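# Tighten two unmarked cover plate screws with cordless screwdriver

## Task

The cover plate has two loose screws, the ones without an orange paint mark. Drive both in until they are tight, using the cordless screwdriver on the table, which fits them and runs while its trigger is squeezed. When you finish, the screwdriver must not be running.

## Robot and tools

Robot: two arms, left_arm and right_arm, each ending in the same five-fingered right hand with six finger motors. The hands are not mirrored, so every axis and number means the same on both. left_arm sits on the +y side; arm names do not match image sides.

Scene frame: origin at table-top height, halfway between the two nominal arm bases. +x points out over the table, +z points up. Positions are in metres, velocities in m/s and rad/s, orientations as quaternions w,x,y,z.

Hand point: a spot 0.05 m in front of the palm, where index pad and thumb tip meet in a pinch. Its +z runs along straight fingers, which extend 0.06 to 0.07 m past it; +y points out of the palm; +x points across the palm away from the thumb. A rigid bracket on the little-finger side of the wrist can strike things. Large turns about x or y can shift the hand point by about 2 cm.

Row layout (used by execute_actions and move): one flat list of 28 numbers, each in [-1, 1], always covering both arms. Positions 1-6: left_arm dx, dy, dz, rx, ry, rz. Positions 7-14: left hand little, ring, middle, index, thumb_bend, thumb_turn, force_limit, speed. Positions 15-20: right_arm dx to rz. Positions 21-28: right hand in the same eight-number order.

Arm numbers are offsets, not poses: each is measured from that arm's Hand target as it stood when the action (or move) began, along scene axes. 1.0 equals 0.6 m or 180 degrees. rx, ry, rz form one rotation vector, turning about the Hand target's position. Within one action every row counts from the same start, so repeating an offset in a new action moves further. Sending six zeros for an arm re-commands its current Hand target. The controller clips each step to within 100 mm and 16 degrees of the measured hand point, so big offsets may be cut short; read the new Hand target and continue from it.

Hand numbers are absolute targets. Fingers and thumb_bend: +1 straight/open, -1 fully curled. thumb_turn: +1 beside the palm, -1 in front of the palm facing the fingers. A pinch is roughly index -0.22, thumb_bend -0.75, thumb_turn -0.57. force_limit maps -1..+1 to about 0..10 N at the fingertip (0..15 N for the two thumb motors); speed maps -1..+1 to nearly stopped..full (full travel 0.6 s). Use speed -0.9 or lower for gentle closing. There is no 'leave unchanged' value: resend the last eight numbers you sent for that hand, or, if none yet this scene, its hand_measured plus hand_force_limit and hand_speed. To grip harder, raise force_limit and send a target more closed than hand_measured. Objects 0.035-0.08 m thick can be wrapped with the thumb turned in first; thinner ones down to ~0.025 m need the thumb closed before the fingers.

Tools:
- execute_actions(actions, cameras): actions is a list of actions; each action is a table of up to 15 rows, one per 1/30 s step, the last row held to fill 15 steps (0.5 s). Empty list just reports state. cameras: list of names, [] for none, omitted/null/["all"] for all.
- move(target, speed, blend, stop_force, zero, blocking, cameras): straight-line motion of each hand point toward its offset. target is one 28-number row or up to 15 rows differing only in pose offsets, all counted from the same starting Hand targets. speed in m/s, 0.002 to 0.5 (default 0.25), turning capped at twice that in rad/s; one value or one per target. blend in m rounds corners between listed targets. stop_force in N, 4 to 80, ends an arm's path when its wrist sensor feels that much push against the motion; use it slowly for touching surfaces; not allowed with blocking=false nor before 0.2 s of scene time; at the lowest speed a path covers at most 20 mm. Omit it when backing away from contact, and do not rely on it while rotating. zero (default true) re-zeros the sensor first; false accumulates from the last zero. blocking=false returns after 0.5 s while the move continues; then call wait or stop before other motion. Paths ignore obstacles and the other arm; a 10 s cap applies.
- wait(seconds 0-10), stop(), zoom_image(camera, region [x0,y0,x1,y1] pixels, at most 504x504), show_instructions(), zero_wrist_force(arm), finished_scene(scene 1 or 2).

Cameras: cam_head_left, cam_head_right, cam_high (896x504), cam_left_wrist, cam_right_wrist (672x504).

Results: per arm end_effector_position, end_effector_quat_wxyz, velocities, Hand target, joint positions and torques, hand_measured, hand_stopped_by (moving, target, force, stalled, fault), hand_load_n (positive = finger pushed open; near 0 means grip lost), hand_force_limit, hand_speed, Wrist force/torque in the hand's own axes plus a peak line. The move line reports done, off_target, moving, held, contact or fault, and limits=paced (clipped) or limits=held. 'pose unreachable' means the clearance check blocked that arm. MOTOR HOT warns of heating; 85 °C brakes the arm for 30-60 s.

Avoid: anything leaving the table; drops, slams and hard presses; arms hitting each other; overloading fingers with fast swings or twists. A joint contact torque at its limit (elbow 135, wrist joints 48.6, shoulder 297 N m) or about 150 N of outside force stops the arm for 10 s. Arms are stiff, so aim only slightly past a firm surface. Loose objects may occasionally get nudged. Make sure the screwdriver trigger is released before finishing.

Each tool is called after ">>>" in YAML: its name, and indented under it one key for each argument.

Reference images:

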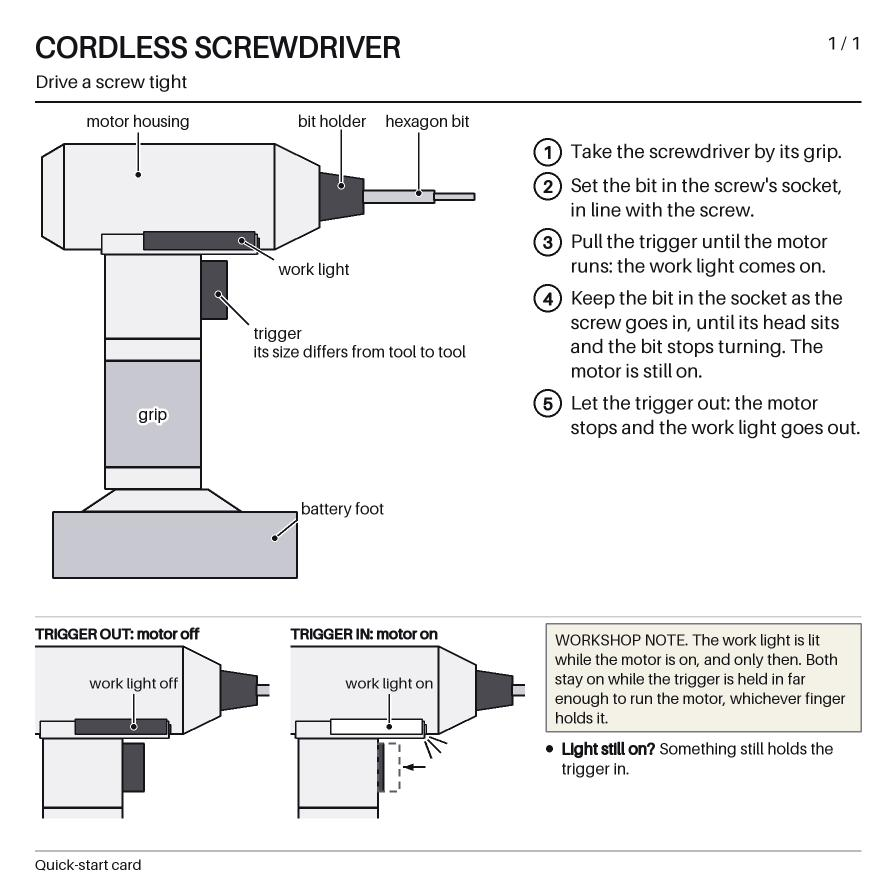

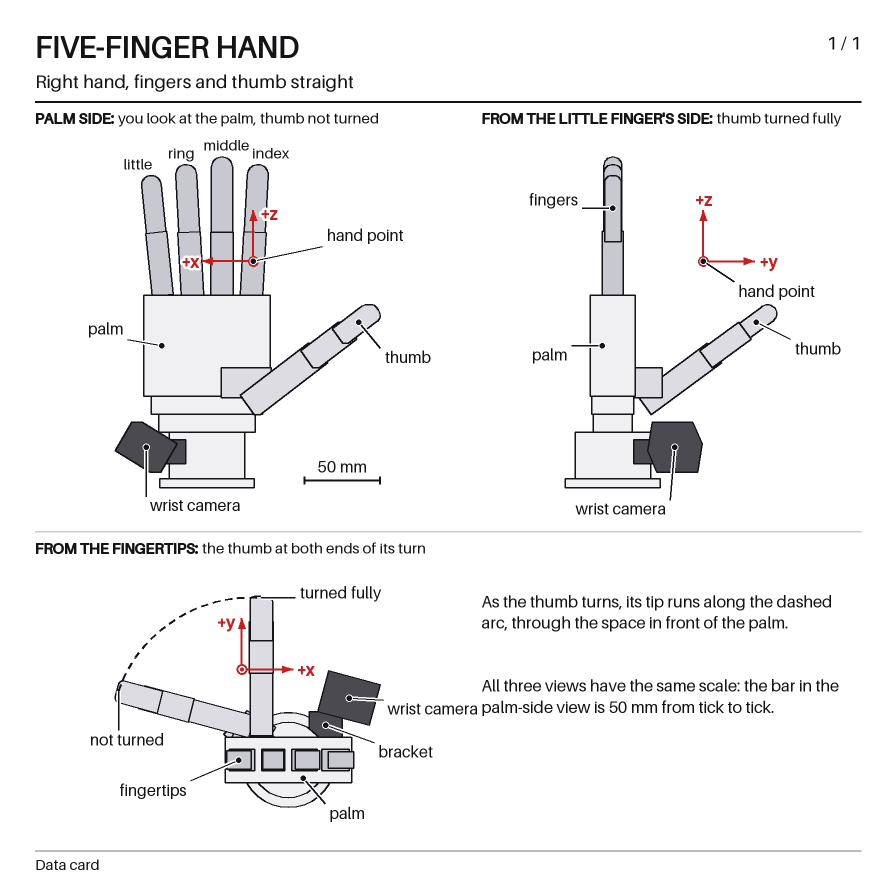

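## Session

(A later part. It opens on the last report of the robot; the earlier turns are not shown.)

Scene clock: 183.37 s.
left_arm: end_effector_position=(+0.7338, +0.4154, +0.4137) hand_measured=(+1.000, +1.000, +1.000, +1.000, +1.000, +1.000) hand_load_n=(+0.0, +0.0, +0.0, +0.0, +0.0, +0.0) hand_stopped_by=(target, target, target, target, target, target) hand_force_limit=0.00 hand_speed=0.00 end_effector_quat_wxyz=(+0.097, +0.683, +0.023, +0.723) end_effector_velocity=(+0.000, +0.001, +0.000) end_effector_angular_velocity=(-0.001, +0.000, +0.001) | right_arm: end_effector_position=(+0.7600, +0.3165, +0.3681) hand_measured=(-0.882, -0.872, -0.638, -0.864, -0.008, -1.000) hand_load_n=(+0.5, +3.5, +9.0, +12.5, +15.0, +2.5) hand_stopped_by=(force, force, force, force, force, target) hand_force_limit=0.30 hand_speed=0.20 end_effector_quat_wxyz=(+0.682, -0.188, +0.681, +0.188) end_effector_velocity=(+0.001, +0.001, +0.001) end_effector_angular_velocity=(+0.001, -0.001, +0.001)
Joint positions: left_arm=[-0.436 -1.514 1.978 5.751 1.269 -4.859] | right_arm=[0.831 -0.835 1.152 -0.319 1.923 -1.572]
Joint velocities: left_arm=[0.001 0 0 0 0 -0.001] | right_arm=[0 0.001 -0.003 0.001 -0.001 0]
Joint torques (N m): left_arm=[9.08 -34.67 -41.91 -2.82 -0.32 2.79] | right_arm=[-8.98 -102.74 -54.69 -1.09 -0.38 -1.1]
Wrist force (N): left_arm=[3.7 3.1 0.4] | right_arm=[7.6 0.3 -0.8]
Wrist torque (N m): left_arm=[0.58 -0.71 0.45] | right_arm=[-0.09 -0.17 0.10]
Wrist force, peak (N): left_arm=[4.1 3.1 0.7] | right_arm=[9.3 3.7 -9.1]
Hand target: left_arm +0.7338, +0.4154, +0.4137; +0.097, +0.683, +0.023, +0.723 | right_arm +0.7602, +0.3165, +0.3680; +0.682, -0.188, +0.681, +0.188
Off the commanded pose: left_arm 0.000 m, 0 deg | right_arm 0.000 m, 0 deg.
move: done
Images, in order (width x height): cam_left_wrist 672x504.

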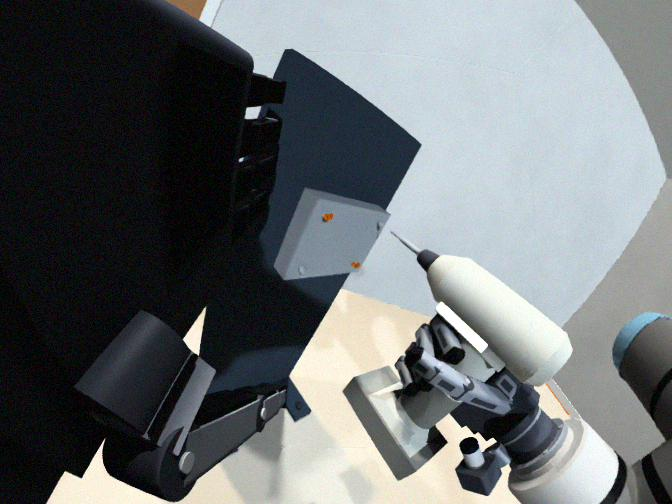

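>>> move:
  target: [0,0,0,0,0,0,1,1,1,1,1,1,0,0,0.0172,0.002,-0.0018,0,0,0,-0.98,-0.98,-0.98,-0.9,-0.98,-1,0.3,0.2]
  speed: 0.03
  cameras: ["cam_left_wrist"]

>>> zoom_image:
  camera: "cam_left_wrist"
  region: [370, 212, 410, 252]

>>> move:
  target: [0,0,0,0,0,0,1,1,1,1,1,1,0,0,0.0171,0.0103,-0.002,0,0,0,-0.98,-0.98,-0.98,-0.9,-0.98,-1,0.3,0.2]
  speed: 0.006
  stop_force: 5
  cameras: ["cam_left_wrist"]

>>> zoom_image:
  camera: "cam_left_wrist"
  region: [370, 212, 410, 252]

Scene clock: 184.73 s.
left_arm: end_effector_position=(+0.7338, +0.4154, +0.4137) hand_measured=(+1.000, +1.000, +1.000, +1.000, +1.000, +1.000) hand_load_n=(+0.0, +0.0, +0.0, +0.0, +0.0, +0.0) hand_stopped_by=(target, target, target, target, target, target) hand_force_limit=0.00 hand_speed=0.00 end_effector_quat_wxyz=(+0.097, +0.683, +0.023, +0.723) end_effector_velocity=(+0.000, +0.000, +0.000) end_effector_angular_velocity=(+0.001, +0.000, +0.000) | right_arm: end_effector_position=(+0.7707, +0.3177, +0.3668) hand_measured=(-0.882, -0.872, -0.638, -0.864, -0.008, -1.000) hand_load_n=(+0.5, +3.5, +9.0, +12.0, +15.0, +2.5) hand_stopped_by=(force, force, force, force, force, target) hand_force_limit=0.30 hand_speed=0.20 end_effector_quat_wxyz=(+0.682, -0.188, +0.681, +0.188) end_effector_velocity=(+0.000, -0.001, +0.001) end_effector_angular_velocity=(+0.000, +0.000, -0.001)
Joint positions: left_arm=[-0.436 -1.514 1.978 5.751 1.269 -4.859] | right_arm=[0.823 -0.824 1.135 -0.313 1.915 -1.572]
Joint velocities: left_arm=[-0.001 0 0 0 0 0.001] | right_arm=[0 -0.002 0.002 0 0.001 0]
Joint torques (N m): left_arm=[8.17 -34.96 -41.46 -3.5 -0.2 2.58] | right_arm=[12.25 -125.09 -41.15 -3.84 1.06 -0.23]
Wrist force (N): left_arm=[3.7 3.0 0.5] | right_arm=[8.5 0.0 -0.5]
Wrist torque (N m): left_arm=[0.53 -0.70 0.45] | right_arm=[-0.15 -0.30 0.15]
Wrist force, peak (N): left_arm=[4.2 3.1 0.2] | right_arm=[8.5 0.0 -0.5]
Hand target: left_arm +0.7338, +0.4154, +0.4137; +0.097, +0.683, +0.023, +0.723 | right_arm +0.7705, +0.3177, +0.3669; +0.682, -0.188, +0.681, +0.188
Off the commanded pose: left_arm 0.000 m, 0 deg | right_arm 0.000 m, 0 deg.
move: done
Images, in order (width x height): cam_left_wrist 672x504.

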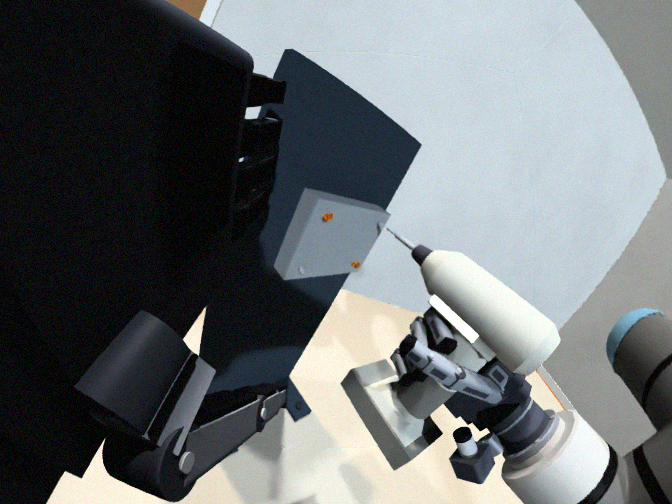

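Scaled by 12.600 from the camera's 672x504 image, which has a finer 960x720 frame.

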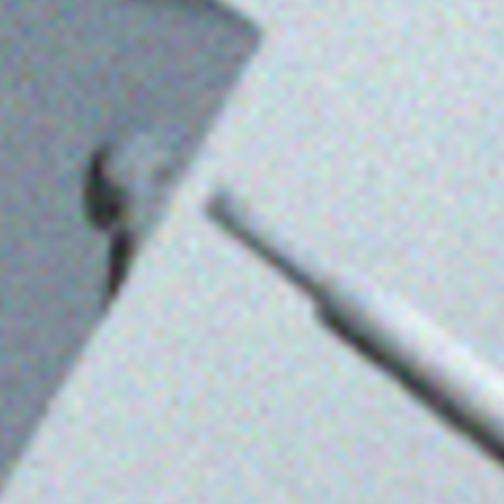

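Scene clock: 186.80 s.
left_arm: end_effector_position=(+0.7338, +0.4154, +0.4137) hand_measured=(+1.000, +1.000, +1.000, +1.000, +1.000, +1.000) hand_load_n=(+0.0, +0.0, +0.0, +0.0, +0.0, +0.0) hand_stopped_by=(target, target, target, target, target, target) hand_force_limit=0.00 hand_speed=0.00 end_effector_quat_wxyz=(+0.097, +0.683, +0.023, +0.723) end_effector_velocity=(+0.000, +0.000, +0.000) end_effector_angular_velocity=(+0.001, +0.000, -0.001) | right_arm: end_effector_position=(+0.7761, +0.3210, +0.3662) hand_measured=(-0.882, -0.872, -0.638, -0.864, -0.008, -1.000) hand_load_n=(+0.5, +3.0, +9.0, +12.0, +15.5, +2.0) hand_stopped_by=(force, force, force, force, force, target) hand_force_limit=0.30 hand_speed=0.20 end_effector_quat_wxyz=(+0.682, -0.188, +0.681, +0.188) end_effector_velocity=(+0.000, +0.000, -0.001) end_effector_angular_velocity=(+0.000, +0.000, +0.000)
Joint positions: left_arm=[-0.436 -1.514 1.978 5.751 1.269 -4.859] | right_arm=[0.821 -0.814 1.118 -0.306 1.913 -1.572]
Joint velocities: left_arm=[-0.001 0 0 0.001 0.001 0.001] | right_arm=[0 0 0 0 0 0]
Joint torques (N m): left_arm=[7.15 -35.5 -41.85 -3.2 -0.62 2.66] | right_arm=[8.85 -126.03 -42.57 -6.13 1.47 0.73]
Wrist force (N): left_arm=[3.6 2.8 0.0] | right_arm=[7.8 0.0 -0.4]
Wrist torque (N m): left_arm=[0.55 -0.67 0.44] | right_arm=[-0.16 -0.21 0.10]
Wrist force, peak (N): left_arm=[4.4 2.9 0.4] | right_arm=[10.6 0.4 -10.9]
Hand target: left_arm +0.7338, +0.4154, +0.4137; +0.097, +0.683, +0.023, +0.723 | right_arm +0.7760, +0.3210, +0.3662; +0.682, -0.188, +0.681, +0.188
Off the commanded pose: left_arm 0.000 m, 0 deg | right_arm 0.005 m, 0 deg.
move: contact (right_arm)
Images, in order (width x height): cam_left_wrist 672x504.

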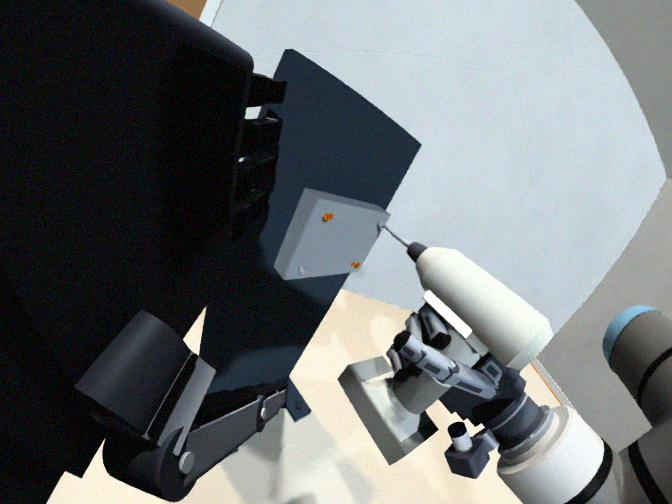

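Scaled by 12.600 from the camera's 672x504 image, which has a finer 960x720 frame.

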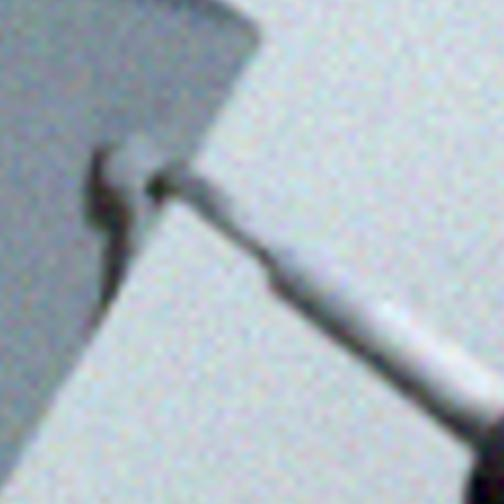

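>>> move:
  target: [0,0,0,0,0,0,1,1,1,1,1,1,0,0,0.0043,0.0026,-0.0005,0,0,0,-0.98,-0.98,-0.98,-0.9,-0.98,-1,0.3,0.2]
  speed: 0.002
  stop_force: 8
  cameras: ["cam_left_wrist"]

>>> zoom_image:
  camera: "cam_left_wrist"
  region: [370, 212, 410, 252]

Scene clock: 187.77 s.
left_arm: end_effector_position=(+0.7338, +0.4154, +0.4137) hand_measured=(+1.000, +1.000, +1.000, +1.000, +1.000, +1.000) hand_load_n=(+0.0, +0.0, +0.0, +0.0, +0.0, +0.0) hand_stopped_by=(target, target, target, target, target, target) hand_force_limit=0.00 hand_speed=0.00 end_effector_quat_wxyz=(+0.097, +0.683, +0.023, +0.723) end_effector_velocity=(+0.000, +0.000, +0.000) end_effector_angular_velocity=(+0.000, +0.000, +0.000) | right_arm: end_effector_position=(+0.7762, +0.3211, +0.3663) hand_measured=(-0.882, -0.872, -0.638, -0.864, -0.008, -1.000) hand_load_n=(+0.5, +3.0, +9.0, +11.0, +15.5, +2.5) hand_stopped_by=(force, force, force, force, force, target) hand_force_limit=0.30 hand_speed=0.20 end_effector_quat_wxyz=(+0.682, -0.188, +0.681, +0.188) end_effector_velocity=(+0.000, +0.000, -0.002) end_effector_angular_velocity=(-0.002, +0.002, +0.000)
Joint positions: left_arm=[-0.436 -1.514 1.978 5.751 1.269 -4.859] | right_arm=[0.821 -0.813 1.117 -0.306 1.913 -1.572]
Joint velocities: left_arm=[0 0 0 0 0 0] | right_arm=[0 0.002 0 0.001 0 0]
Joint torques (N m): left_arm=[2.97 -37.41 -39.56 -3.93 -0.29 2.36] | right_arm=[5.37 -124.36 -44.7 -6.94 1.35 0.69]
Wrist force (N): left_arm=[3.9 3.5 0.2] | right_arm=[9.2 0.1 -6.1]
Wrist torque (N m): left_arm=[0.65 -0.71 0.47] | right_arm=[0.15 -0.27 0.18]
Wrist force, peak (N): left_arm=[4.3 3.0 0.3] | right_arm=[11.1 0.5 -12.6]
Hand target: left_arm +0.7338, +0.4154, +0.4137; +0.097, +0.683, +0.023, +0.723 | right_arm +0.7762, +0.3211, +0.3663; +0.682, -0.188, +0.681, +0.188
Off the commanded pose: left_arm 0.000 m, 0 deg | right_arm 0.003 m, 0 deg.
move: contact (right_arm)
Images, in order (width x height): cam_left_wrist 672x504.

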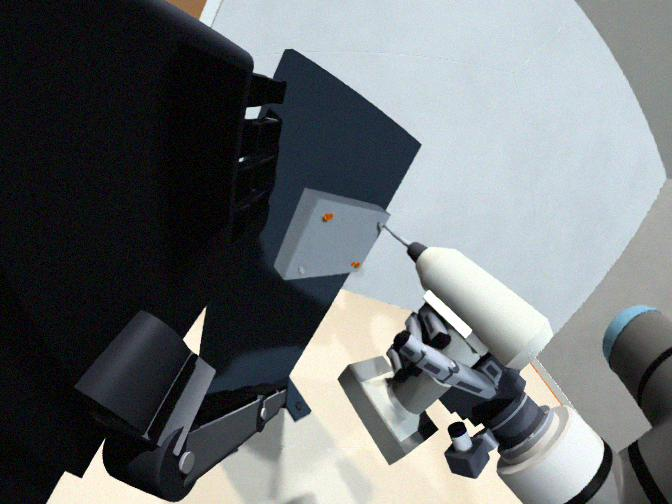

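Scaled by 12.600 from the camera's 672x504 image, which has a finer 960x720 frame.

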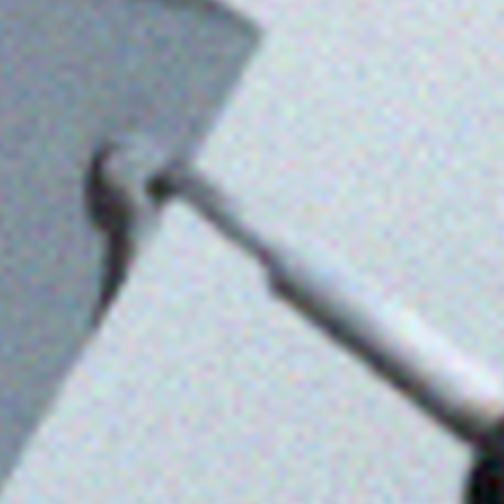

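>>> zoom_image:
  camera: "cam_left_wrist"
  region: [376, 218, 392, 234]

Scaled by 31.500 from the camera's 672x504 image, which has a finer 960x720 frame.

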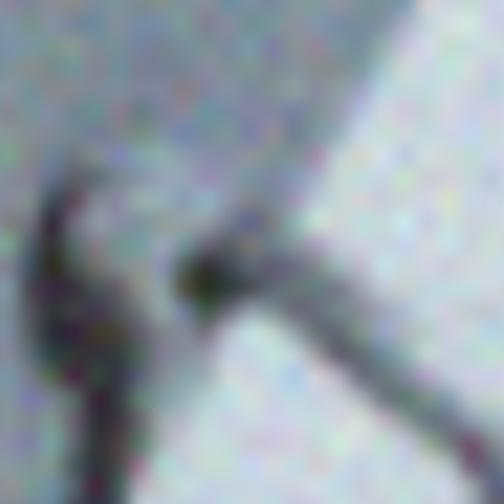

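>>> move:
  target: [0,0,0,0,0,0,1,1,1,1,1,1,0,0,-0.0009,0.0018,-0.0006,0,0,0,-0.98,-0.98,-0.98,-0.9,-0.98,-1,0.3,0.2]
  speed: 0.002
  cameras: ["cam_left_wrist"]

>>> zoom_image:
  camera: "cam_left_wrist"
  region: [376, 218, 392, 234]

>>> move:
  target: [0,0,0,0,0,0,1,1,1,1,1,1,0,0,0.0043,0.0026,-0.0005,0,0,0,-0.98,-0.98,-0.98,-0.9,-0.98,-1,0.3,0.2]
  speed: 0.002
  stop_force: 6
  cameras: ["cam_left_wrist"]

>>> zoom_image:
  camera: "cam_left_wrist"
  region: [376, 218, 392, 234]

Scene clock: 188.97 s.
left_arm: end_effector_position=(+0.7338, +0.4154, +0.4137) hand_measured=(+1.000, +1.000, +1.000, +1.000, +1.000, +1.000) hand_load_n=(+0.0, +0.0, +0.0, +0.5, +0.0, +0.0) hand_stopped_by=(target, target, target, target, target, target) hand_force_limit=0.00 hand_speed=0.00 end_effector_quat_wxyz=(+0.097, +0.683, +0.023, +0.723) end_effector_velocity=(+0.000, +0.000, -0.001) end_effector_angular_velocity=(+0.002, +0.001, +0.000) | right_arm: end_effector_position=(+0.7757, +0.3222, +0.3659) hand_measured=(-0.882, -0.872, -0.638, -0.864, -0.008, -1.000) hand_load_n=(+0.0, +1.5, +9.0, +11.5, +16.0, +3.5) hand_stopped_by=(force, force, force, force, force, target) hand_force_limit=0.30 hand_speed=0.20 end_effector_quat_wxyz=(+0.682, -0.188, +0.681, +0.188) end_effector_velocity=(+0.000, +0.000, +0.001) end_effector_angular_velocity=(+0.001, -0.001, +0.000)
Joint positions: left_arm=[-0.436 -1.514 1.978 5.751 1.269 -4.859] | right_arm=[0.822 -0.812 1.116 -0.305 1.914 -1.572]
Joint velocities: left_arm=[0 0 0 0 0 0.002] | right_arm=[0 0 0 -0.001 0 0]
Joint torques (N m): left_arm=[7.47 -35.84 -42.3 -3.66 -0.39 2.25] | right_arm=[11.79 -114.26 -55.35 -3.71 1.31 0.38]
Wrist force (N): left_arm=[4.2 3.2 0.3] | right_arm=[12.1 -1.9 -7.8]
Wrist torque (N m): left_arm=[0.58 -0.77 0.48] | right_arm=[0.37 -0.01 0.35]
Wrist force, peak (N): left_arm=[4.2 3.4 0.3] | right_arm=[12.2 -0.2 -11.6]
Hand target: left_arm +0.7338, +0.4154, +0.4137; +0.097, +0.683, +0.023, +0.723 | right_arm +0.7757, +0.3222, +0.3659; +0.682, -0.188, +0.681, +0.188
Off the commanded pose: left_arm 0.000 m, 0 deg | right_arm 0.000 m, 0 deg.
move: done
Images, in order (width x height): cam_left_wrist 672x504.

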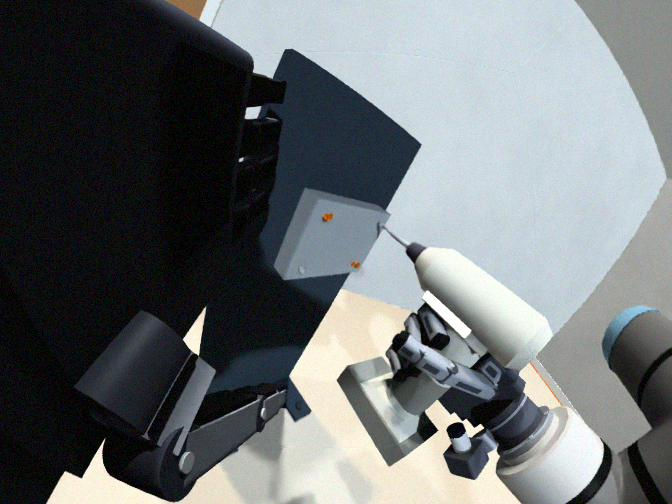

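Scaled by 31.500 from the camera's 672x504 image, which has a finer 960x720 frame.

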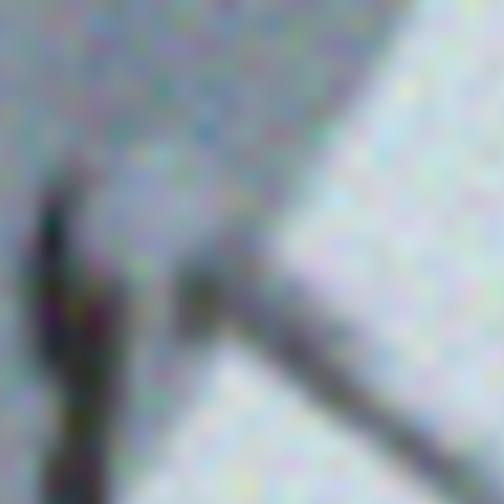

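Scene clock: 191.50 s.
left_arm: end_effector_position=(+0.7338, +0.4154, +0.4137) hand_measured=(+1.000, +1.000, +1.000, +1.000, +1.000, +1.000) hand_load_n=(+0.0, +0.0, +0.0, +0.0, +0.0, +0.0) hand_stopped_by=(target, target, target, target, target, target) hand_force_limit=0.00 hand_speed=0.00 end_effector_quat_wxyz=(+0.097, +0.683, +0.023, +0.723) end_effector_velocity=(+0.000, +0.000, +0.000) end_effector_angular_velocity=(+0.000, +0.000, +0.000) | right_arm: end_effector_position=(+0.7781, +0.3236, +0.3656) hand_measured=(-0.882, -0.872, -0.638, -0.864, -0.008, -1.000) hand_load_n=(+0.0, +1.5, +8.0, +11.5, +15.5, +3.5) hand_stopped_by=(force, force, force, force, force, target) hand_force_limit=0.30 hand_speed=0.20 end_effector_quat_wxyz=(+0.682, -0.188, +0.681, +0.188) end_effector_velocity=(+0.000, +0.000, +0.002) end_effector_angular_velocity=(+0.002, -0.001, +0.000)
Joint positions: left_arm=[-0.436 -1.514 1.978 5.751 1.269 -4.859] | right_arm=[0.821 -0.808 1.108 -0.302 1.913 -1.572]
Joint velocities: left_arm=[0 0 0 0 0 0.001] | right_arm=[0 -0.001 0 -0.001 0 0]
Joint torques (N m): left_arm=[9.63 -37.63 -40.84 -3.85 -0.22 2.41] | right_arm=[-1.18 -124.36 -54.63 -6.86 1.47 -0.01]
Wrist force (N): left_arm=[3.6 3.0 0.4] | right_arm=[12.8 0.1 -13.6]
Wrist torque (N m): left_arm=[0.56 -0.68 0.45] | right_arm=[0.50 -0.20 0.33]
Wrist force, peak (N): left_arm=[4.2 3.3 0.3] | right_arm=[14.1 -0.5 -17.4]
Hand target: left_arm +0.7338, +0.4154, +0.4137; +0.097, +0.683, +0.023, +0.723 | right_arm +0.7780, +0.3237, +0.3656; +0.682, -0.188, +0.681, +0.188
Off the commanded pose: left_arm 0.000 m, 0 deg | right_arm 0.000 m, 0 deg.
move: contact (right_arm)
Images, in order (width x height): cam_left_wrist 672x504.

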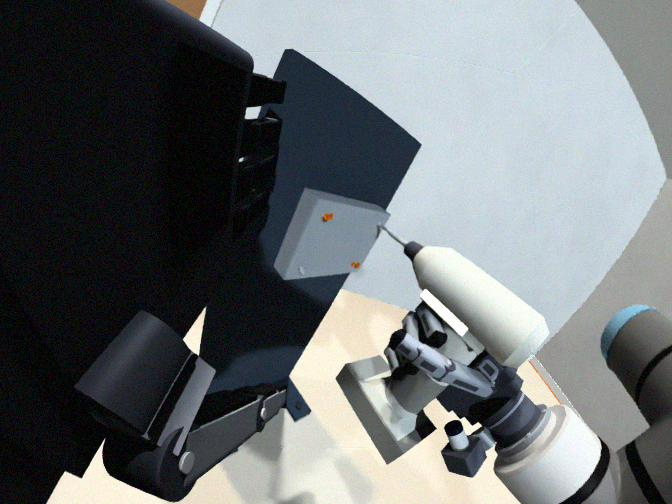

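Scaled by 31.500 from the camera's 672x504 image, which has a finer 960x720 frame.

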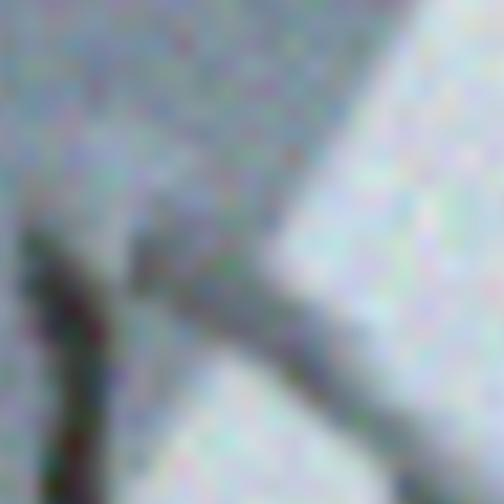

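>>> move:
  target: [0,0,0,0,0,0,1,1,1,1,1,1,0,0,-0.0157,-0.0094,0.0018,0,0,0,-0.98,-0.98,-0.98,-0.9,-0.98,-1,0.3,0.2]
  speed: 0.02
  cameras: ["cam_left_wrist"]

>>> zoom_image:
  camera: "cam_left_wrist"
  region: [370, 212, 410, 252]

Scene clock: 192.43 s.
left_arm: end_effector_position=(+0.7338, +0.4154, +0.4137) hand_measured=(+1.000, +1.000, +1.000, +1.000, +1.000, +1.000) hand_load_n=(+0.0, +0.0, +0.0, +0.0, +0.0, +0.0) hand_stopped_by=(target, target, target, target, target, target) hand_force_limit=0.00 hand_speed=0.00 end_effector_quat_wxyz=(+0.097, +0.683, +0.023, +0.723) end_effector_velocity=(+0.000, +0.001, -0.001) end_effector_angular_velocity=(+0.001, +0.001, +0.001) | right_arm: end_effector_position=(+0.7685, +0.3180, +0.3667) hand_measured=(-0.882, -0.872, -0.638, -0.864, -0.008, -1.000) hand_load_n=(+0.0, +2.5, +8.5, +11.5, +15.5, +3.0) hand_stopped_by=(force, force, force, force, force, target) hand_force_limit=0.30 hand_speed=0.20 end_effector_quat_wxyz=(+0.682, -0.188, +0.681, +0.188) end_effector_velocity=(+0.001, +0.001, +0.002) end_effector_angular_velocity=(+0.002, -0.002, +0.000)
Joint positions: left_arm=[-0.436 -1.514 1.978 5.751 1.269 -4.859] | right_arm=[0.825 -0.825 1.137 -0.314 1.917 -1.572]
Joint velocities: left_arm=[0.001 0.001 0 0 -0.001 0] | right_arm=[0 0.001 -0.004 0 0 0]
Joint torques (N m): left_arm=[5.49 -34.12 -39.87 -4.13 -0.4 2.44] | right_arm=[3.42 -104.11 -52.96 -2.95 0.7 -0.66]
Wrist force (N): left_arm=[3.9 2.8 0.4] | right_arm=[7.7 0.2 -0.4]
Wrist torque (N m): left_arm=[0.52 -0.73 0.45] | right_arm=[-0.14 -0.19 0.10]
Wrist force, peak (N): left_arm=[4.3 3.1 0.1] | right_arm=[13.1 0.1 -13.8]
Hand target: left_arm +0.7338, +0.4154, +0.4137; +0.097, +0.683, +0.023, +0.723 | right_arm +0.7686, +0.3180, +0.3667; +0.682, -0.188, +0.681, +0.188
Off the commanded pose: left_arm 0.000 m, 0 deg | right_arm 0.000 m, 0 deg.
move: done
Images, in order (width x height): cam_left_wrist 672x504.

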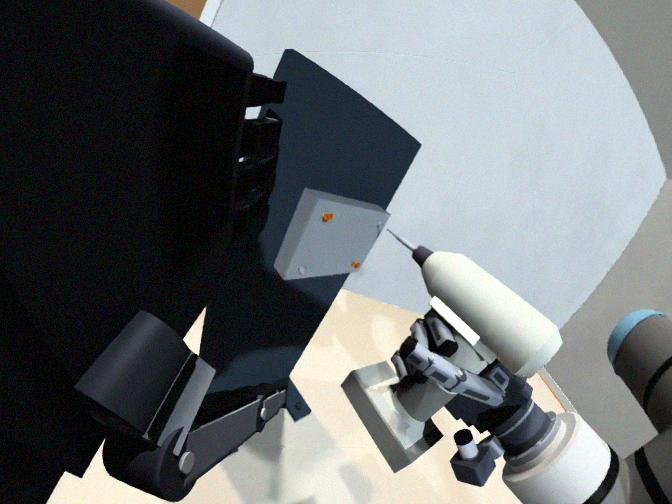

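Scaled by 12.600 from the camera's 672x504 image, which has a finer 960x720 frame.

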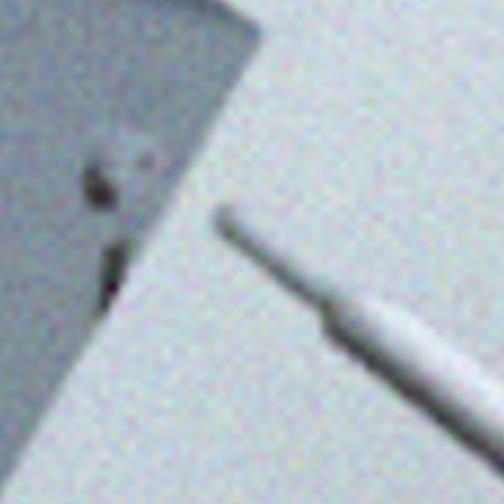

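>>> zoom_image:
  camera: "cam_left_wrist"
  region: [370, 214, 390, 234]

>>> zoom_image:
  camera: "cam_left_wrist"
  region: [345, 255, 365, 275]

Scaled by 25.200 from the camera's 672x504 image, which has a finer 960x720 frame.

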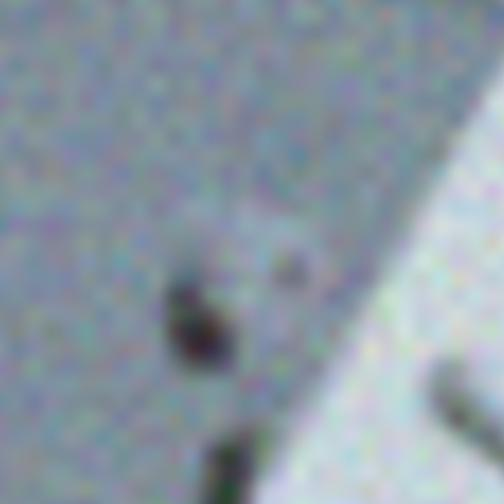

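Scaled by 25.200 from the camera's 672x504 image, which has a finer 960x720 frame.

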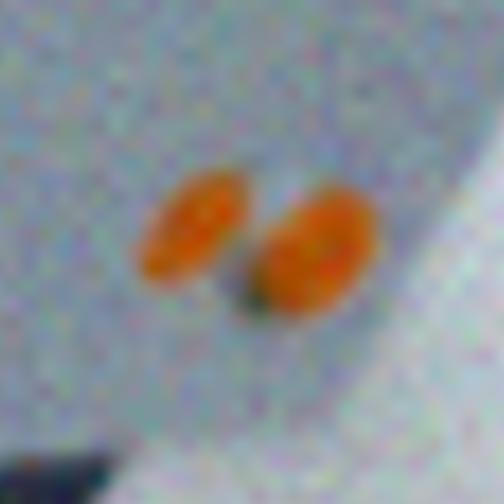

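>>> move:
  target: [0,0,0,0,0,0,1,1,1,1,1,1,0,0,0.0051,0.0047,-0.0008,0,0,0,-0.98,-0.98,-0.98,-0.9,-0.98,-1,0.3,0.2]
  speed: 0.02
  cameras: []

>>> move:
  target: [0,0,0,0,0,0,1,1,1,1,1,1,0,0,0.0171,0.0103,-0.002,0,0,0,-0.98,-0.98,-0.98,-0.9,-0.98,-1,0.3,0.2]
  speed: 0.005
  stop_force: 5
  cameras: ["cam_left_wrist"]

>>> zoom_image:
  camera: "cam_left_wrist"
  region: [370, 212, 410, 252]

Scene clock: 193.67 s.
left_arm: end_effector_position=(+0.7338, +0.4154, +0.4137) hand_measured=(+1.000, +1.000, +1.000, +1.000, +1.000, +1.000) hand_load_n=(+0.0, +0.0, +0.0, +0.0, +0.0, +0.0) hand_stopped_by=(target, target, target, target, target, target) hand_force_limit=0.00 hand_speed=0.00 end_effector_quat_wxyz=(+0.097, +0.683, +0.023, +0.723) end_effector_velocity=(+0.000, +0.000, +0.000) end_effector_angular_velocity=(+0.000, +0.000, +0.001) | right_arm: end_effector_position=(+0.7717, +0.3209, +0.3662) hand_measured=(-0.882, -0.872, -0.638, -0.864, -0.008, -1.000) hand_load_n=(+0.0, +2.5, +8.0, +11.5, +15.5, +3.0) hand_stopped_by=(force, force, force, force, force, target) hand_force_limit=0.30 hand_speed=0.20 end_effector_quat_wxyz=(+0.682, -0.188, +0.681, +0.188) end_effector_velocity=(+0.000, +0.000, +0.001) end_effector_angular_velocity=(+0.000, +0.000, +0.000)
Joint positions: left_arm=[-0.436 -1.514 1.978 5.751 1.269 -4.859] | right_arm=[0.825 -0.818 1.125 -0.309 1.916 -1.572]
Joint velocities: left_arm=[0 0 0 0 -0.001 0] | right_arm=[0 -0.002 0.001 0 0 0]
Joint torques (N m): left_arm=[6.06 -33.8 -39.59 -4.24 -0.3 2.73] | right_arm=[-14.24 -120.2 -42.84 -2.83 -1.24 -1.36]
Wrist force (N): left_arm=[3.9 3.2 0.7] | right_arm=[8.0 0.1 -0.7]
Wrist torque (N m): left_arm=[0.55 -0.73 0.46] | right_arm=[-0.13 -0.23 0.12]
Wrist force, peak (N): left_arm=[4.1 3.1 0.6] | right_arm=[8.3 0.4 -1.1]
Hand target: left_arm +0.7338, +0.4154, +0.4137; +0.097, +0.683, +0.023, +0.723 | right_arm +0.7717, +0.3208, +0.3662; +0.682, -0.188, +0.681, +0.188
Off the commanded pose: left_arm 0.000 m, 0 deg | right_arm 0.000 m, 0 deg.
move: done
No camera images: "cameras" was empty.

Scene clock: 195.90 s.
left_arm: end_effector_position=(+0.7338, +0.4154, +0.4137) hand_measured=(+1.000, +1.000, +1.000, +1.000, +1.000, +1.000) hand_load_n=(+0.0, +0.0, +0.0, +0.0, +0.0, +0.0) hand_stopped_by=(target, target, target, target, target, target) hand_force_limit=0.00 hand_speed=0.00 end_effector_quat_wxyz=(+0.097, +0.683, +0.023, +0.723) end_effector_velocity=(+0.000, +0.000, +0.000) end_effector_angular_velocity=(+0.000, -0.001, +0.000) | right_arm: end_effector_position=(+0.7769, +0.3239, +0.3656) hand_measured=(-0.882, -0.872, -0.638, -0.864, -0.008, -1.000) hand_load_n=(+0.5, +3.0, +8.5, +11.5, +16.0, +3.0) hand_stopped_by=(force, force, force, force, force, target) hand_force_limit=0.30 hand_speed=0.20 end_effector_quat_wxyz=(+0.682, -0.188, +0.681, +0.188) end_effector_velocity=(+0.000, +0.000, +0.002) end_effector_angular_velocity=(+0.001, -0.001, +0.000)
Joint positions: left_arm=[-0.436 -1.514 1.978 5.751 1.269 -4.859] | right_arm=[0.822 -0.808 1.109 -0.303 1.914 -1.572]
Joint velocities: left_arm=[0.001 0 0 0 0.001 0] | right_arm=[0 -0.001 0 0 0 0]
Joint torques (N m): left_arm=[7.22 -32.96 -38.74 -3.86 -0.7 2.57] | right_arm=[5.56 -125.76 -43.04 -6.28 1.3 -0.54]
Wrist force (N): left_arm=[3.9 2.9 0.3] | right_arm=[8.3 0.0 -2.5]
Wrist torque (N m): left_arm=[0.54 -0.72 0.46] | right_arm=[-0.05 -0.23 0.13]
Wrist force, peak (N): left_arm=[4.2 3.3 0.6] | right_arm=[10.7 -0.8 -12.4]
Hand target: left_arm +0.7338, +0.4154, +0.4137; +0.097, +0.683, +0.023, +0.723 | right_arm +0.7769, +0.3240, +0.3656; +0.682, -0.188, +0.681, +0.188
Off the commanded pose: left_arm 0.000 m, 0 deg | right_arm 0.006 m, 0 deg.
move: contact (right_arm)
Images, in order (width x height): cam_left_wrist 672x504.

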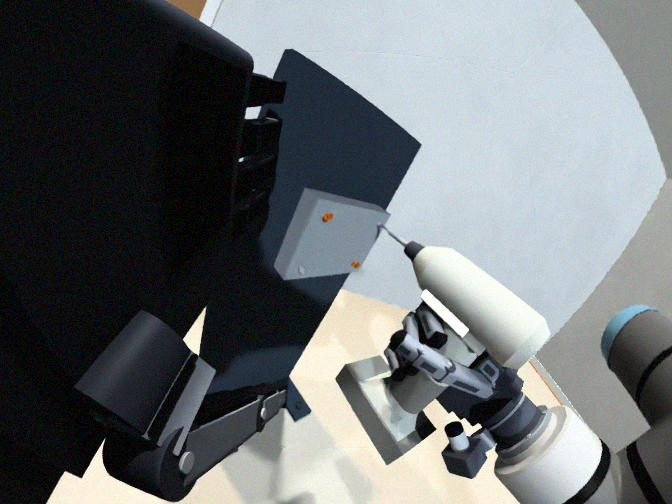

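Scaled by 12.600 from the camera's 672x504 image, which has a finer 960x720 frame.

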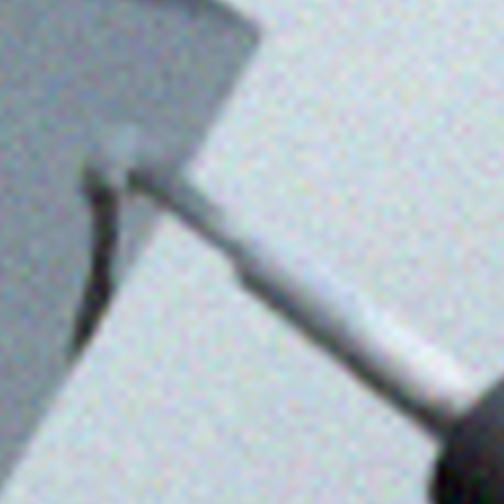

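>>> move:
  target: [0,0,0,0,0,0,1,1,1,1,1,1,0,0,0.0008,-0.0004,0.0013,0,0,0,-0.98,-0.98,-0.98,-0.9,-0.98,-1,0.3,0.2]
  speed: 0.002
  cameras: ["cam_left_wrist"]

>>> move:
  target: [0,0,0,0,0,0,1,1,1,1,1,1,0,0,0.0057,0.0034,-0.0007,0,0,0,-0.98,-0.98,-0.98,-0.9,-0.98,-1,0.3,0.2]
  speed: 0.003
  stop_force: 9
  cameras: ["cam_left_wrist"]

>>> zoom_image:
  camera: "cam_left_wrist"
  region: [370, 212, 410, 252]

Scene clock: 196.87 s.
left_arm: end_effector_position=(+0.7338, +0.4154, +0.4137) hand_measured=(+1.000, +1.000, +1.000, +1.000, +1.000, +1.000) hand_load_n=(+0.0, +0.0, +0.0, +0.0, +0.0, +0.0) hand_stopped_by=(target, target, target, target, target, target) hand_force_limit=0.00 hand_speed=0.00 end_effector_quat_wxyz=(+0.097, +0.683, +0.023, +0.723) end_effector_velocity=(+0.000, -0.001, +0.000) end_effector_angular_velocity=(+0.002, -0.001, -0.002) | right_arm: end_effector_position=(+0.7773, +0.3237, +0.3664) hand_measured=(-0.882, -0.872, -0.638, -0.864, -0.008, -1.000) hand_load_n=(+0.0, +3.0, +8.5, +11.5, +15.5, +2.5) hand_stopped_by=(force, force, force, force, force, target) hand_force_limit=0.30 hand_speed=0.20 end_effector_quat_wxyz=(+0.682, -0.188, +0.681, +0.188) end_effector_velocity=(+0.000, +0.000, +0.000) end_effector_angular_velocity=(+0.000, +0.000, +0.000)
Joint positions: left_arm=[-0.436 -1.514 1.978 5.751 1.269 -4.859] | right_arm=[0.822 -0.809 1.108 -0.302 1.914 -1.572]
Joint velocities: left_arm=[-0.001 -0.001 0 0 0.001 0.002] | right_arm=[0 0 0 0 0 0]
Joint torques (N m): left_arm=[5.38 -33.24 -39.74 -4.34 -0.14 2.1] | right_arm=[-19.36 -124.44 -57.88 -3.99 -1.48 -0.6]
Wrist force (N): left_arm=[3.9 3.0 0.4] | right_arm=[10.4 -1.1 -14.2]
Wrist torque (N m): left_arm=[0.55 -0.74 0.46] | right_arm=[0.53 -0.39 0.25]
Wrist force, peak (N): left_arm=[4.3 3.1 0.4] | right_arm=[10.7 -1.1 -14.6]
Hand target: left_arm +0.7338, +0.4154, +0.4137; +0.097, +0.683, +0.023, +0.723 | right_arm +0.7774, +0.3237, +0.3664; +0.682, -0.188, +0.681, +0.188
Off the commanded pose: left_arm 0.000 m, 0 deg | right_arm 0.000 m, 0 deg.
move: done
Images, in order (width x height): cam_left_wrist 672x504.

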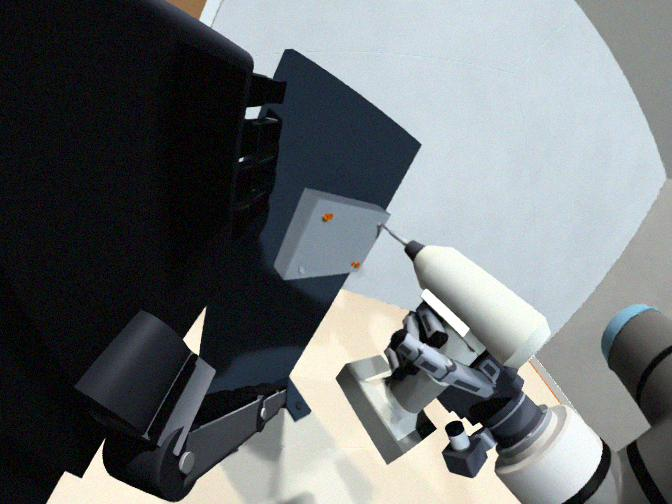

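Scene clock: 197.83 s.
left_arm: end_effector_position=(+0.7338, +0.4154, +0.4137) hand_measured=(+1.000, +1.000, +1.000, +1.000, +1.000, +1.000) hand_load_n=(+0.0, +0.0, +0.0, +0.0, +0.0, +0.0) hand_stopped_by=(target, target, target, target, target, target) hand_force_limit=0.00 hand_speed=0.00 end_effector_quat_wxyz=(+0.097, +0.683, +0.023, +0.723) end_effector_velocity=(+0.000, -0.001, +0.000) end_effector_angular_velocity=(+0.000, +0.000, -0.001) | right_arm: end_effector_position=(+0.7778, +0.3240, +0.3664) hand_measured=(-0.882, -0.872, -0.638, -0.864, -0.006, -1.000) hand_load_n=(+0.5, +2.5, +7.5, +9.5, +16.5, +2.0) hand_stopped_by=(force, force, force, force, force, target) hand_force_limit=0.30 hand_speed=0.20 end_effector_quat_wxyz=(+0.682, -0.188, +0.681, +0.188) end_effector_velocity=(+0.000, +0.000, +0.001) end_effector_angular_velocity=(+0.000, +0.000, +0.000)
Joint positions: left_arm=[-0.436 -1.514 1.978 5.751 1.269 -4.859] | right_arm=[0.822 -0.808 1.107 -0.301 1.914 -1.572]
Joint velocities: left_arm=[0 0 0 0 0.001 0] | right_arm=[0 -0.001 0 0 0 0]
Joint torques (N m): left_arm=[7.12 -35.99 -38.14 -3.78 -0.78 2.52] | right_arm=[-8.32 -126.36 -47.87 -7.86 1.03 -0.49]
Wrist force (N): left_arm=[4.4 2.9 0.3] | right_arm=[11.0 -0.9 -14.9]
Wrist torque (N m): left_arm=[0.54 -0.80 0.49] | right_arm=[0.62 -0.41 0.29]
Wrist force, peak (N): left_arm=[4.4 2.9 0.3] | right_arm=[12.9 -0.7 -24.4]
Hand target: left_arm +0.7338, +0.4154, +0.4137; +0.097, +0.683, +0.023, +0.723 | right_arm +0.7777, +0.3240, +0.3664; +0.682, -0.188, +0.681, +0.188
Off the commanded pose: left_arm 0.000 m, 0 deg | right_arm 0.004 m, 0 deg.
move: contact (right_arm)
Images, in order (width x height): cam_left_wrist 672x504.

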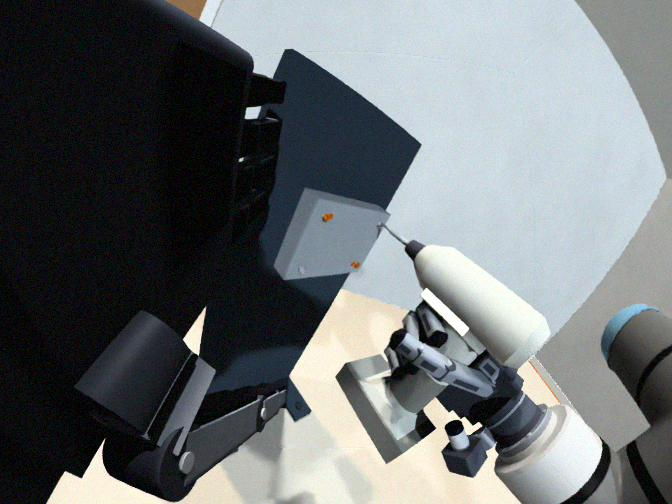

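Scaled by 12.600 from the camera's 672x504 image, which has a finer 960x720 frame.

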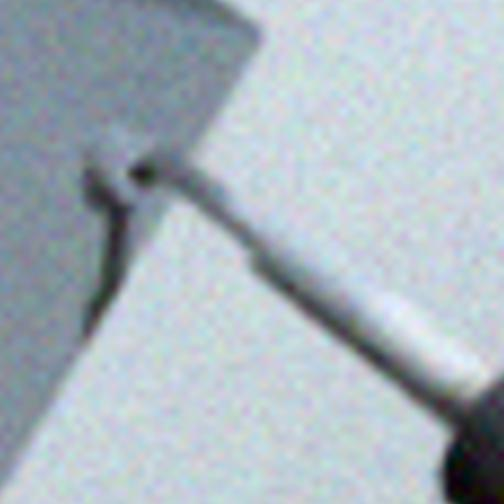

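>>> move:
  target: [0,0,0,0,0,0,1,1,1,1,1,1,0,0,-0.0014,0.0012,-0.0004,0,0,0,-0.98,-0.98,-0.98,-0.9,-0.98,-1,0.3,0.2]
  speed: 0.002
  cameras: ["cam_left_wrist"]

>>> zoom_image:
  camera: "cam_left_wrist"
  region: [370, 212, 410, 252]

>>> move:
  target: [0,0,0,0,0,0,1,1,1,1,1,1,0,0,0.0057,0.0034,-0.0007,0,0,0,-0.98,-0.98,-0.98,-0.9,-0.98,-1,0.3,0.2]
  speed: 0.003
  stop_force: 7
  cameras: ["cam_left_wrist"]

>>> zoom_image:
  camera: "cam_left_wrist"
  region: [370, 212, 410, 252]

Scene clock: 198.87 s.
left_arm: end_effector_position=(+0.7338, +0.4154, +0.4137) hand_measured=(+1.000, +1.000, +1.000, +1.000, +1.000, +1.000) hand_load_n=(+0.0, +0.0, +0.0, +0.0, +0.0, -0.5) hand_stopped_by=(target, target, target, target, target, target) hand_force_limit=0.00 hand_speed=0.00 end_effector_quat_wxyz=(+0.097, +0.683, +0.023, +0.723) end_effector_velocity=(+0.000, +0.000, +0.000) end_effector_angular_velocity=(+0.000, -0.001, +0.000) | right_arm: end_effector_position=(+0.7769, +0.3247, +0.3662) hand_measured=(-0.882, -0.872, -0.638, -0.864, -0.006, -1.000) hand_load_n=(+0.5, +2.5, +7.5, +10.5, +16.5, +2.0) hand_stopped_by=(force, force, force, force, force, target) hand_force_limit=0.30 hand_speed=0.20 end_effector_quat_wxyz=(+0.682, -0.188, +0.681, +0.188) end_effector_velocity=(+0.000, +0.000, -0.002) end_effector_angular_velocity=(-0.002, +0.002, -0.001)
Joint positions: left_arm=[-0.436 -1.514 1.978 5.751 1.269 -4.859] | right_arm=[0.823 -0.807 1.107 -0.301 1.915 -1.572]
Joint velocities: left_arm=[0 -0.001 0 0 0 0] | right_arm=[0 0.002 0 0.001 0 0]
Joint torques (N m): left_arm=[4.39 -36.89 -38.21 -4.43 -0.46 2.64] | right_arm=[12.16 -106.93 -53.68 -6.33 1.75 -0.77]
Wrist force (N): left_arm=[3.7 3.0 0.5] | right_arm=[8.1 0.0 -1.9]
Wrist torque (N m): left_arm=[0.55 -0.70 0.45] | right_arm=[-0.04 -0.22 0.12]
Wrist force, peak (N): left_arm=[4.1 3.1 0.3] | right_arm=[11.1 -1.1 -14.9]
Hand target: left_arm +0.7338, +0.4154, +0.4137; +0.097, +0.683, +0.023, +0.723 | right_arm +0.7769, +0.3247, +0.3662; +0.682, -0.188, +0.681, +0.188
Off the commanded pose: left_arm 0.000 m, 0 deg | right_arm 0.000 m, 0 deg.
move: done
Images, in order (width x height): cam_left_wrist 672x504.

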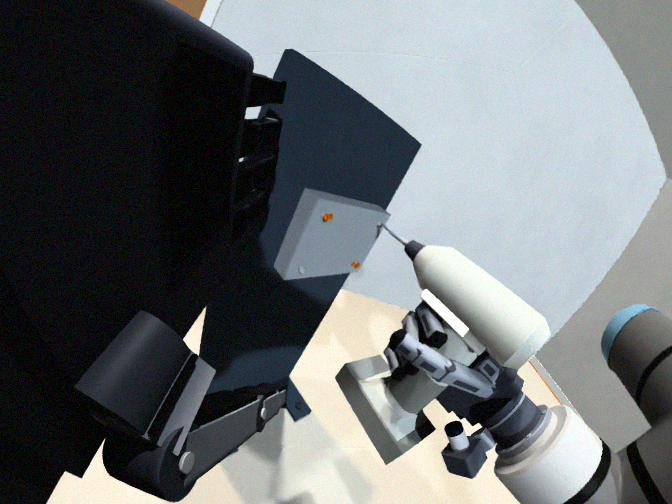

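Scaled by 12.600 from the camera's 672x504 image, which has a finer 960x720 frame.

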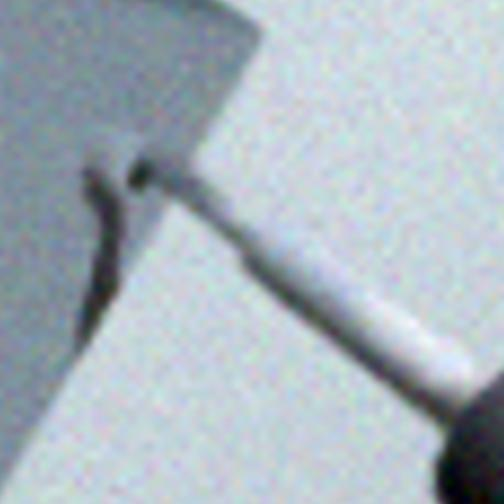

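Scene clock: 199.97 s.
left_arm: end_effector_position=(+0.7338, +0.4154, +0.4137) hand_measured=(+1.000, +1.000, +1.000, +1.000, +1.000, +1.000) hand_load_n=(+0.0, +0.0, +0.0, +0.0, +0.0, +0.0) hand_stopped_by=(target, target, target, target, target, target) hand_force_limit=0.00 hand_speed=0.00 end_effector_quat_wxyz=(+0.097, +0.683, +0.023, +0.723) end_effector_velocity=(+0.000, +0.000, +0.000) end_effector_angular_velocity=(+0.001, +0.001, +0.000) | right_arm: end_effector_position=(+0.7770, +0.3248, +0.3662) hand_measured=(-0.882, -0.872, -0.638, -0.864, -0.006, -1.000) hand_load_n=(+0.5, +2.5, +7.5, +10.0, +16.5, +2.5) hand_stopped_by=(force, force, force, force, force, target) hand_force_limit=0.30 hand_speed=0.20 end_effector_quat_wxyz=(+0.682, -0.188, +0.681, +0.188) end_effector_velocity=(+0.000, +0.000, +0.002) end_effector_angular_velocity=(+0.002, -0.002, -0.001)
Joint positions: left_arm=[-0.436 -1.514 1.978 5.751 1.269 -4.859] | right_arm=[0.823 -0.807 1.106 -0.301 1.915 -1.572]
Joint velocities: left_arm=[0 0 0 0.001 0 0.001] | right_arm=[0 -0.002 0 -0.001 0 0]
Joint torques (N m): left_arm=[4.4 -33.56 -38.9 -4.84 -0.85 2.15] | right_arm=[2.91 -125.34 -46.05 -7.05 1.76 -0.84]
Wrist force (N): left_arm=[4.2 2.9 0.7] | right_arm=[9.9 -0.4 -10.6]
Wrist torque (N m): left_arm=[0.52 -0.78 0.47] | right_arm=[0.43 -0.37 0.25]
Wrist force, peak (N): left_arm=[4.1 3.4 0.4] | right_arm=[11.6 -1.4 -17.5]
Hand target: left_arm +0.7338, +0.4154, +0.4137; +0.097, +0.683, +0.023, +0.723 | right_arm +0.7770, +0.3248, +0.3662; +0.682, -0.188, +0.681, +0.188
Off the commanded pose: left_arm 0.000 m, 0 deg | right_arm 0.004 m, 0 deg.
move: contact (right_arm)
Images, in order (width x height): cam_left_wrist 672x504.

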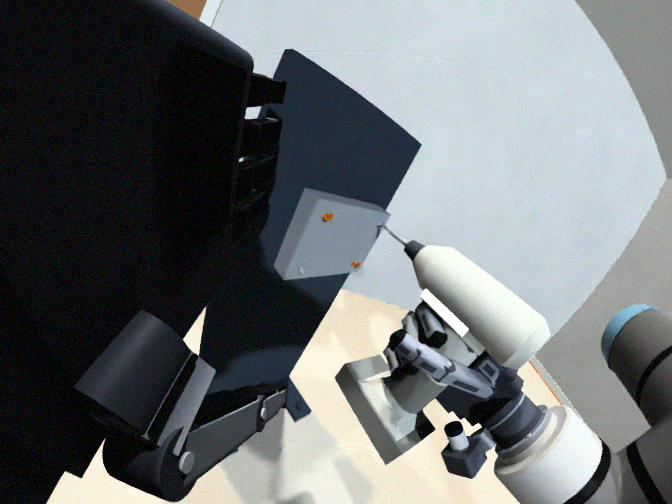

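Scaled by 12.600 from the camera's 672x504 image, which has a finer 960x720 frame.

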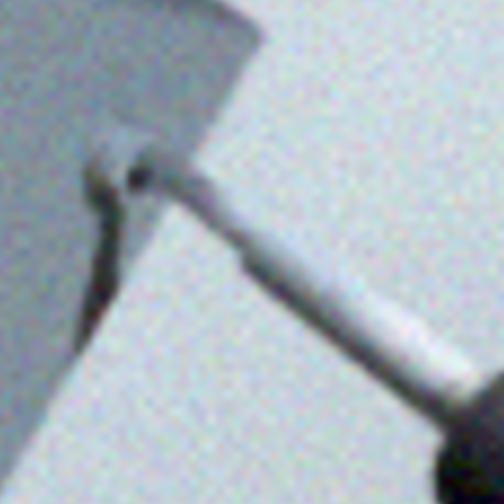

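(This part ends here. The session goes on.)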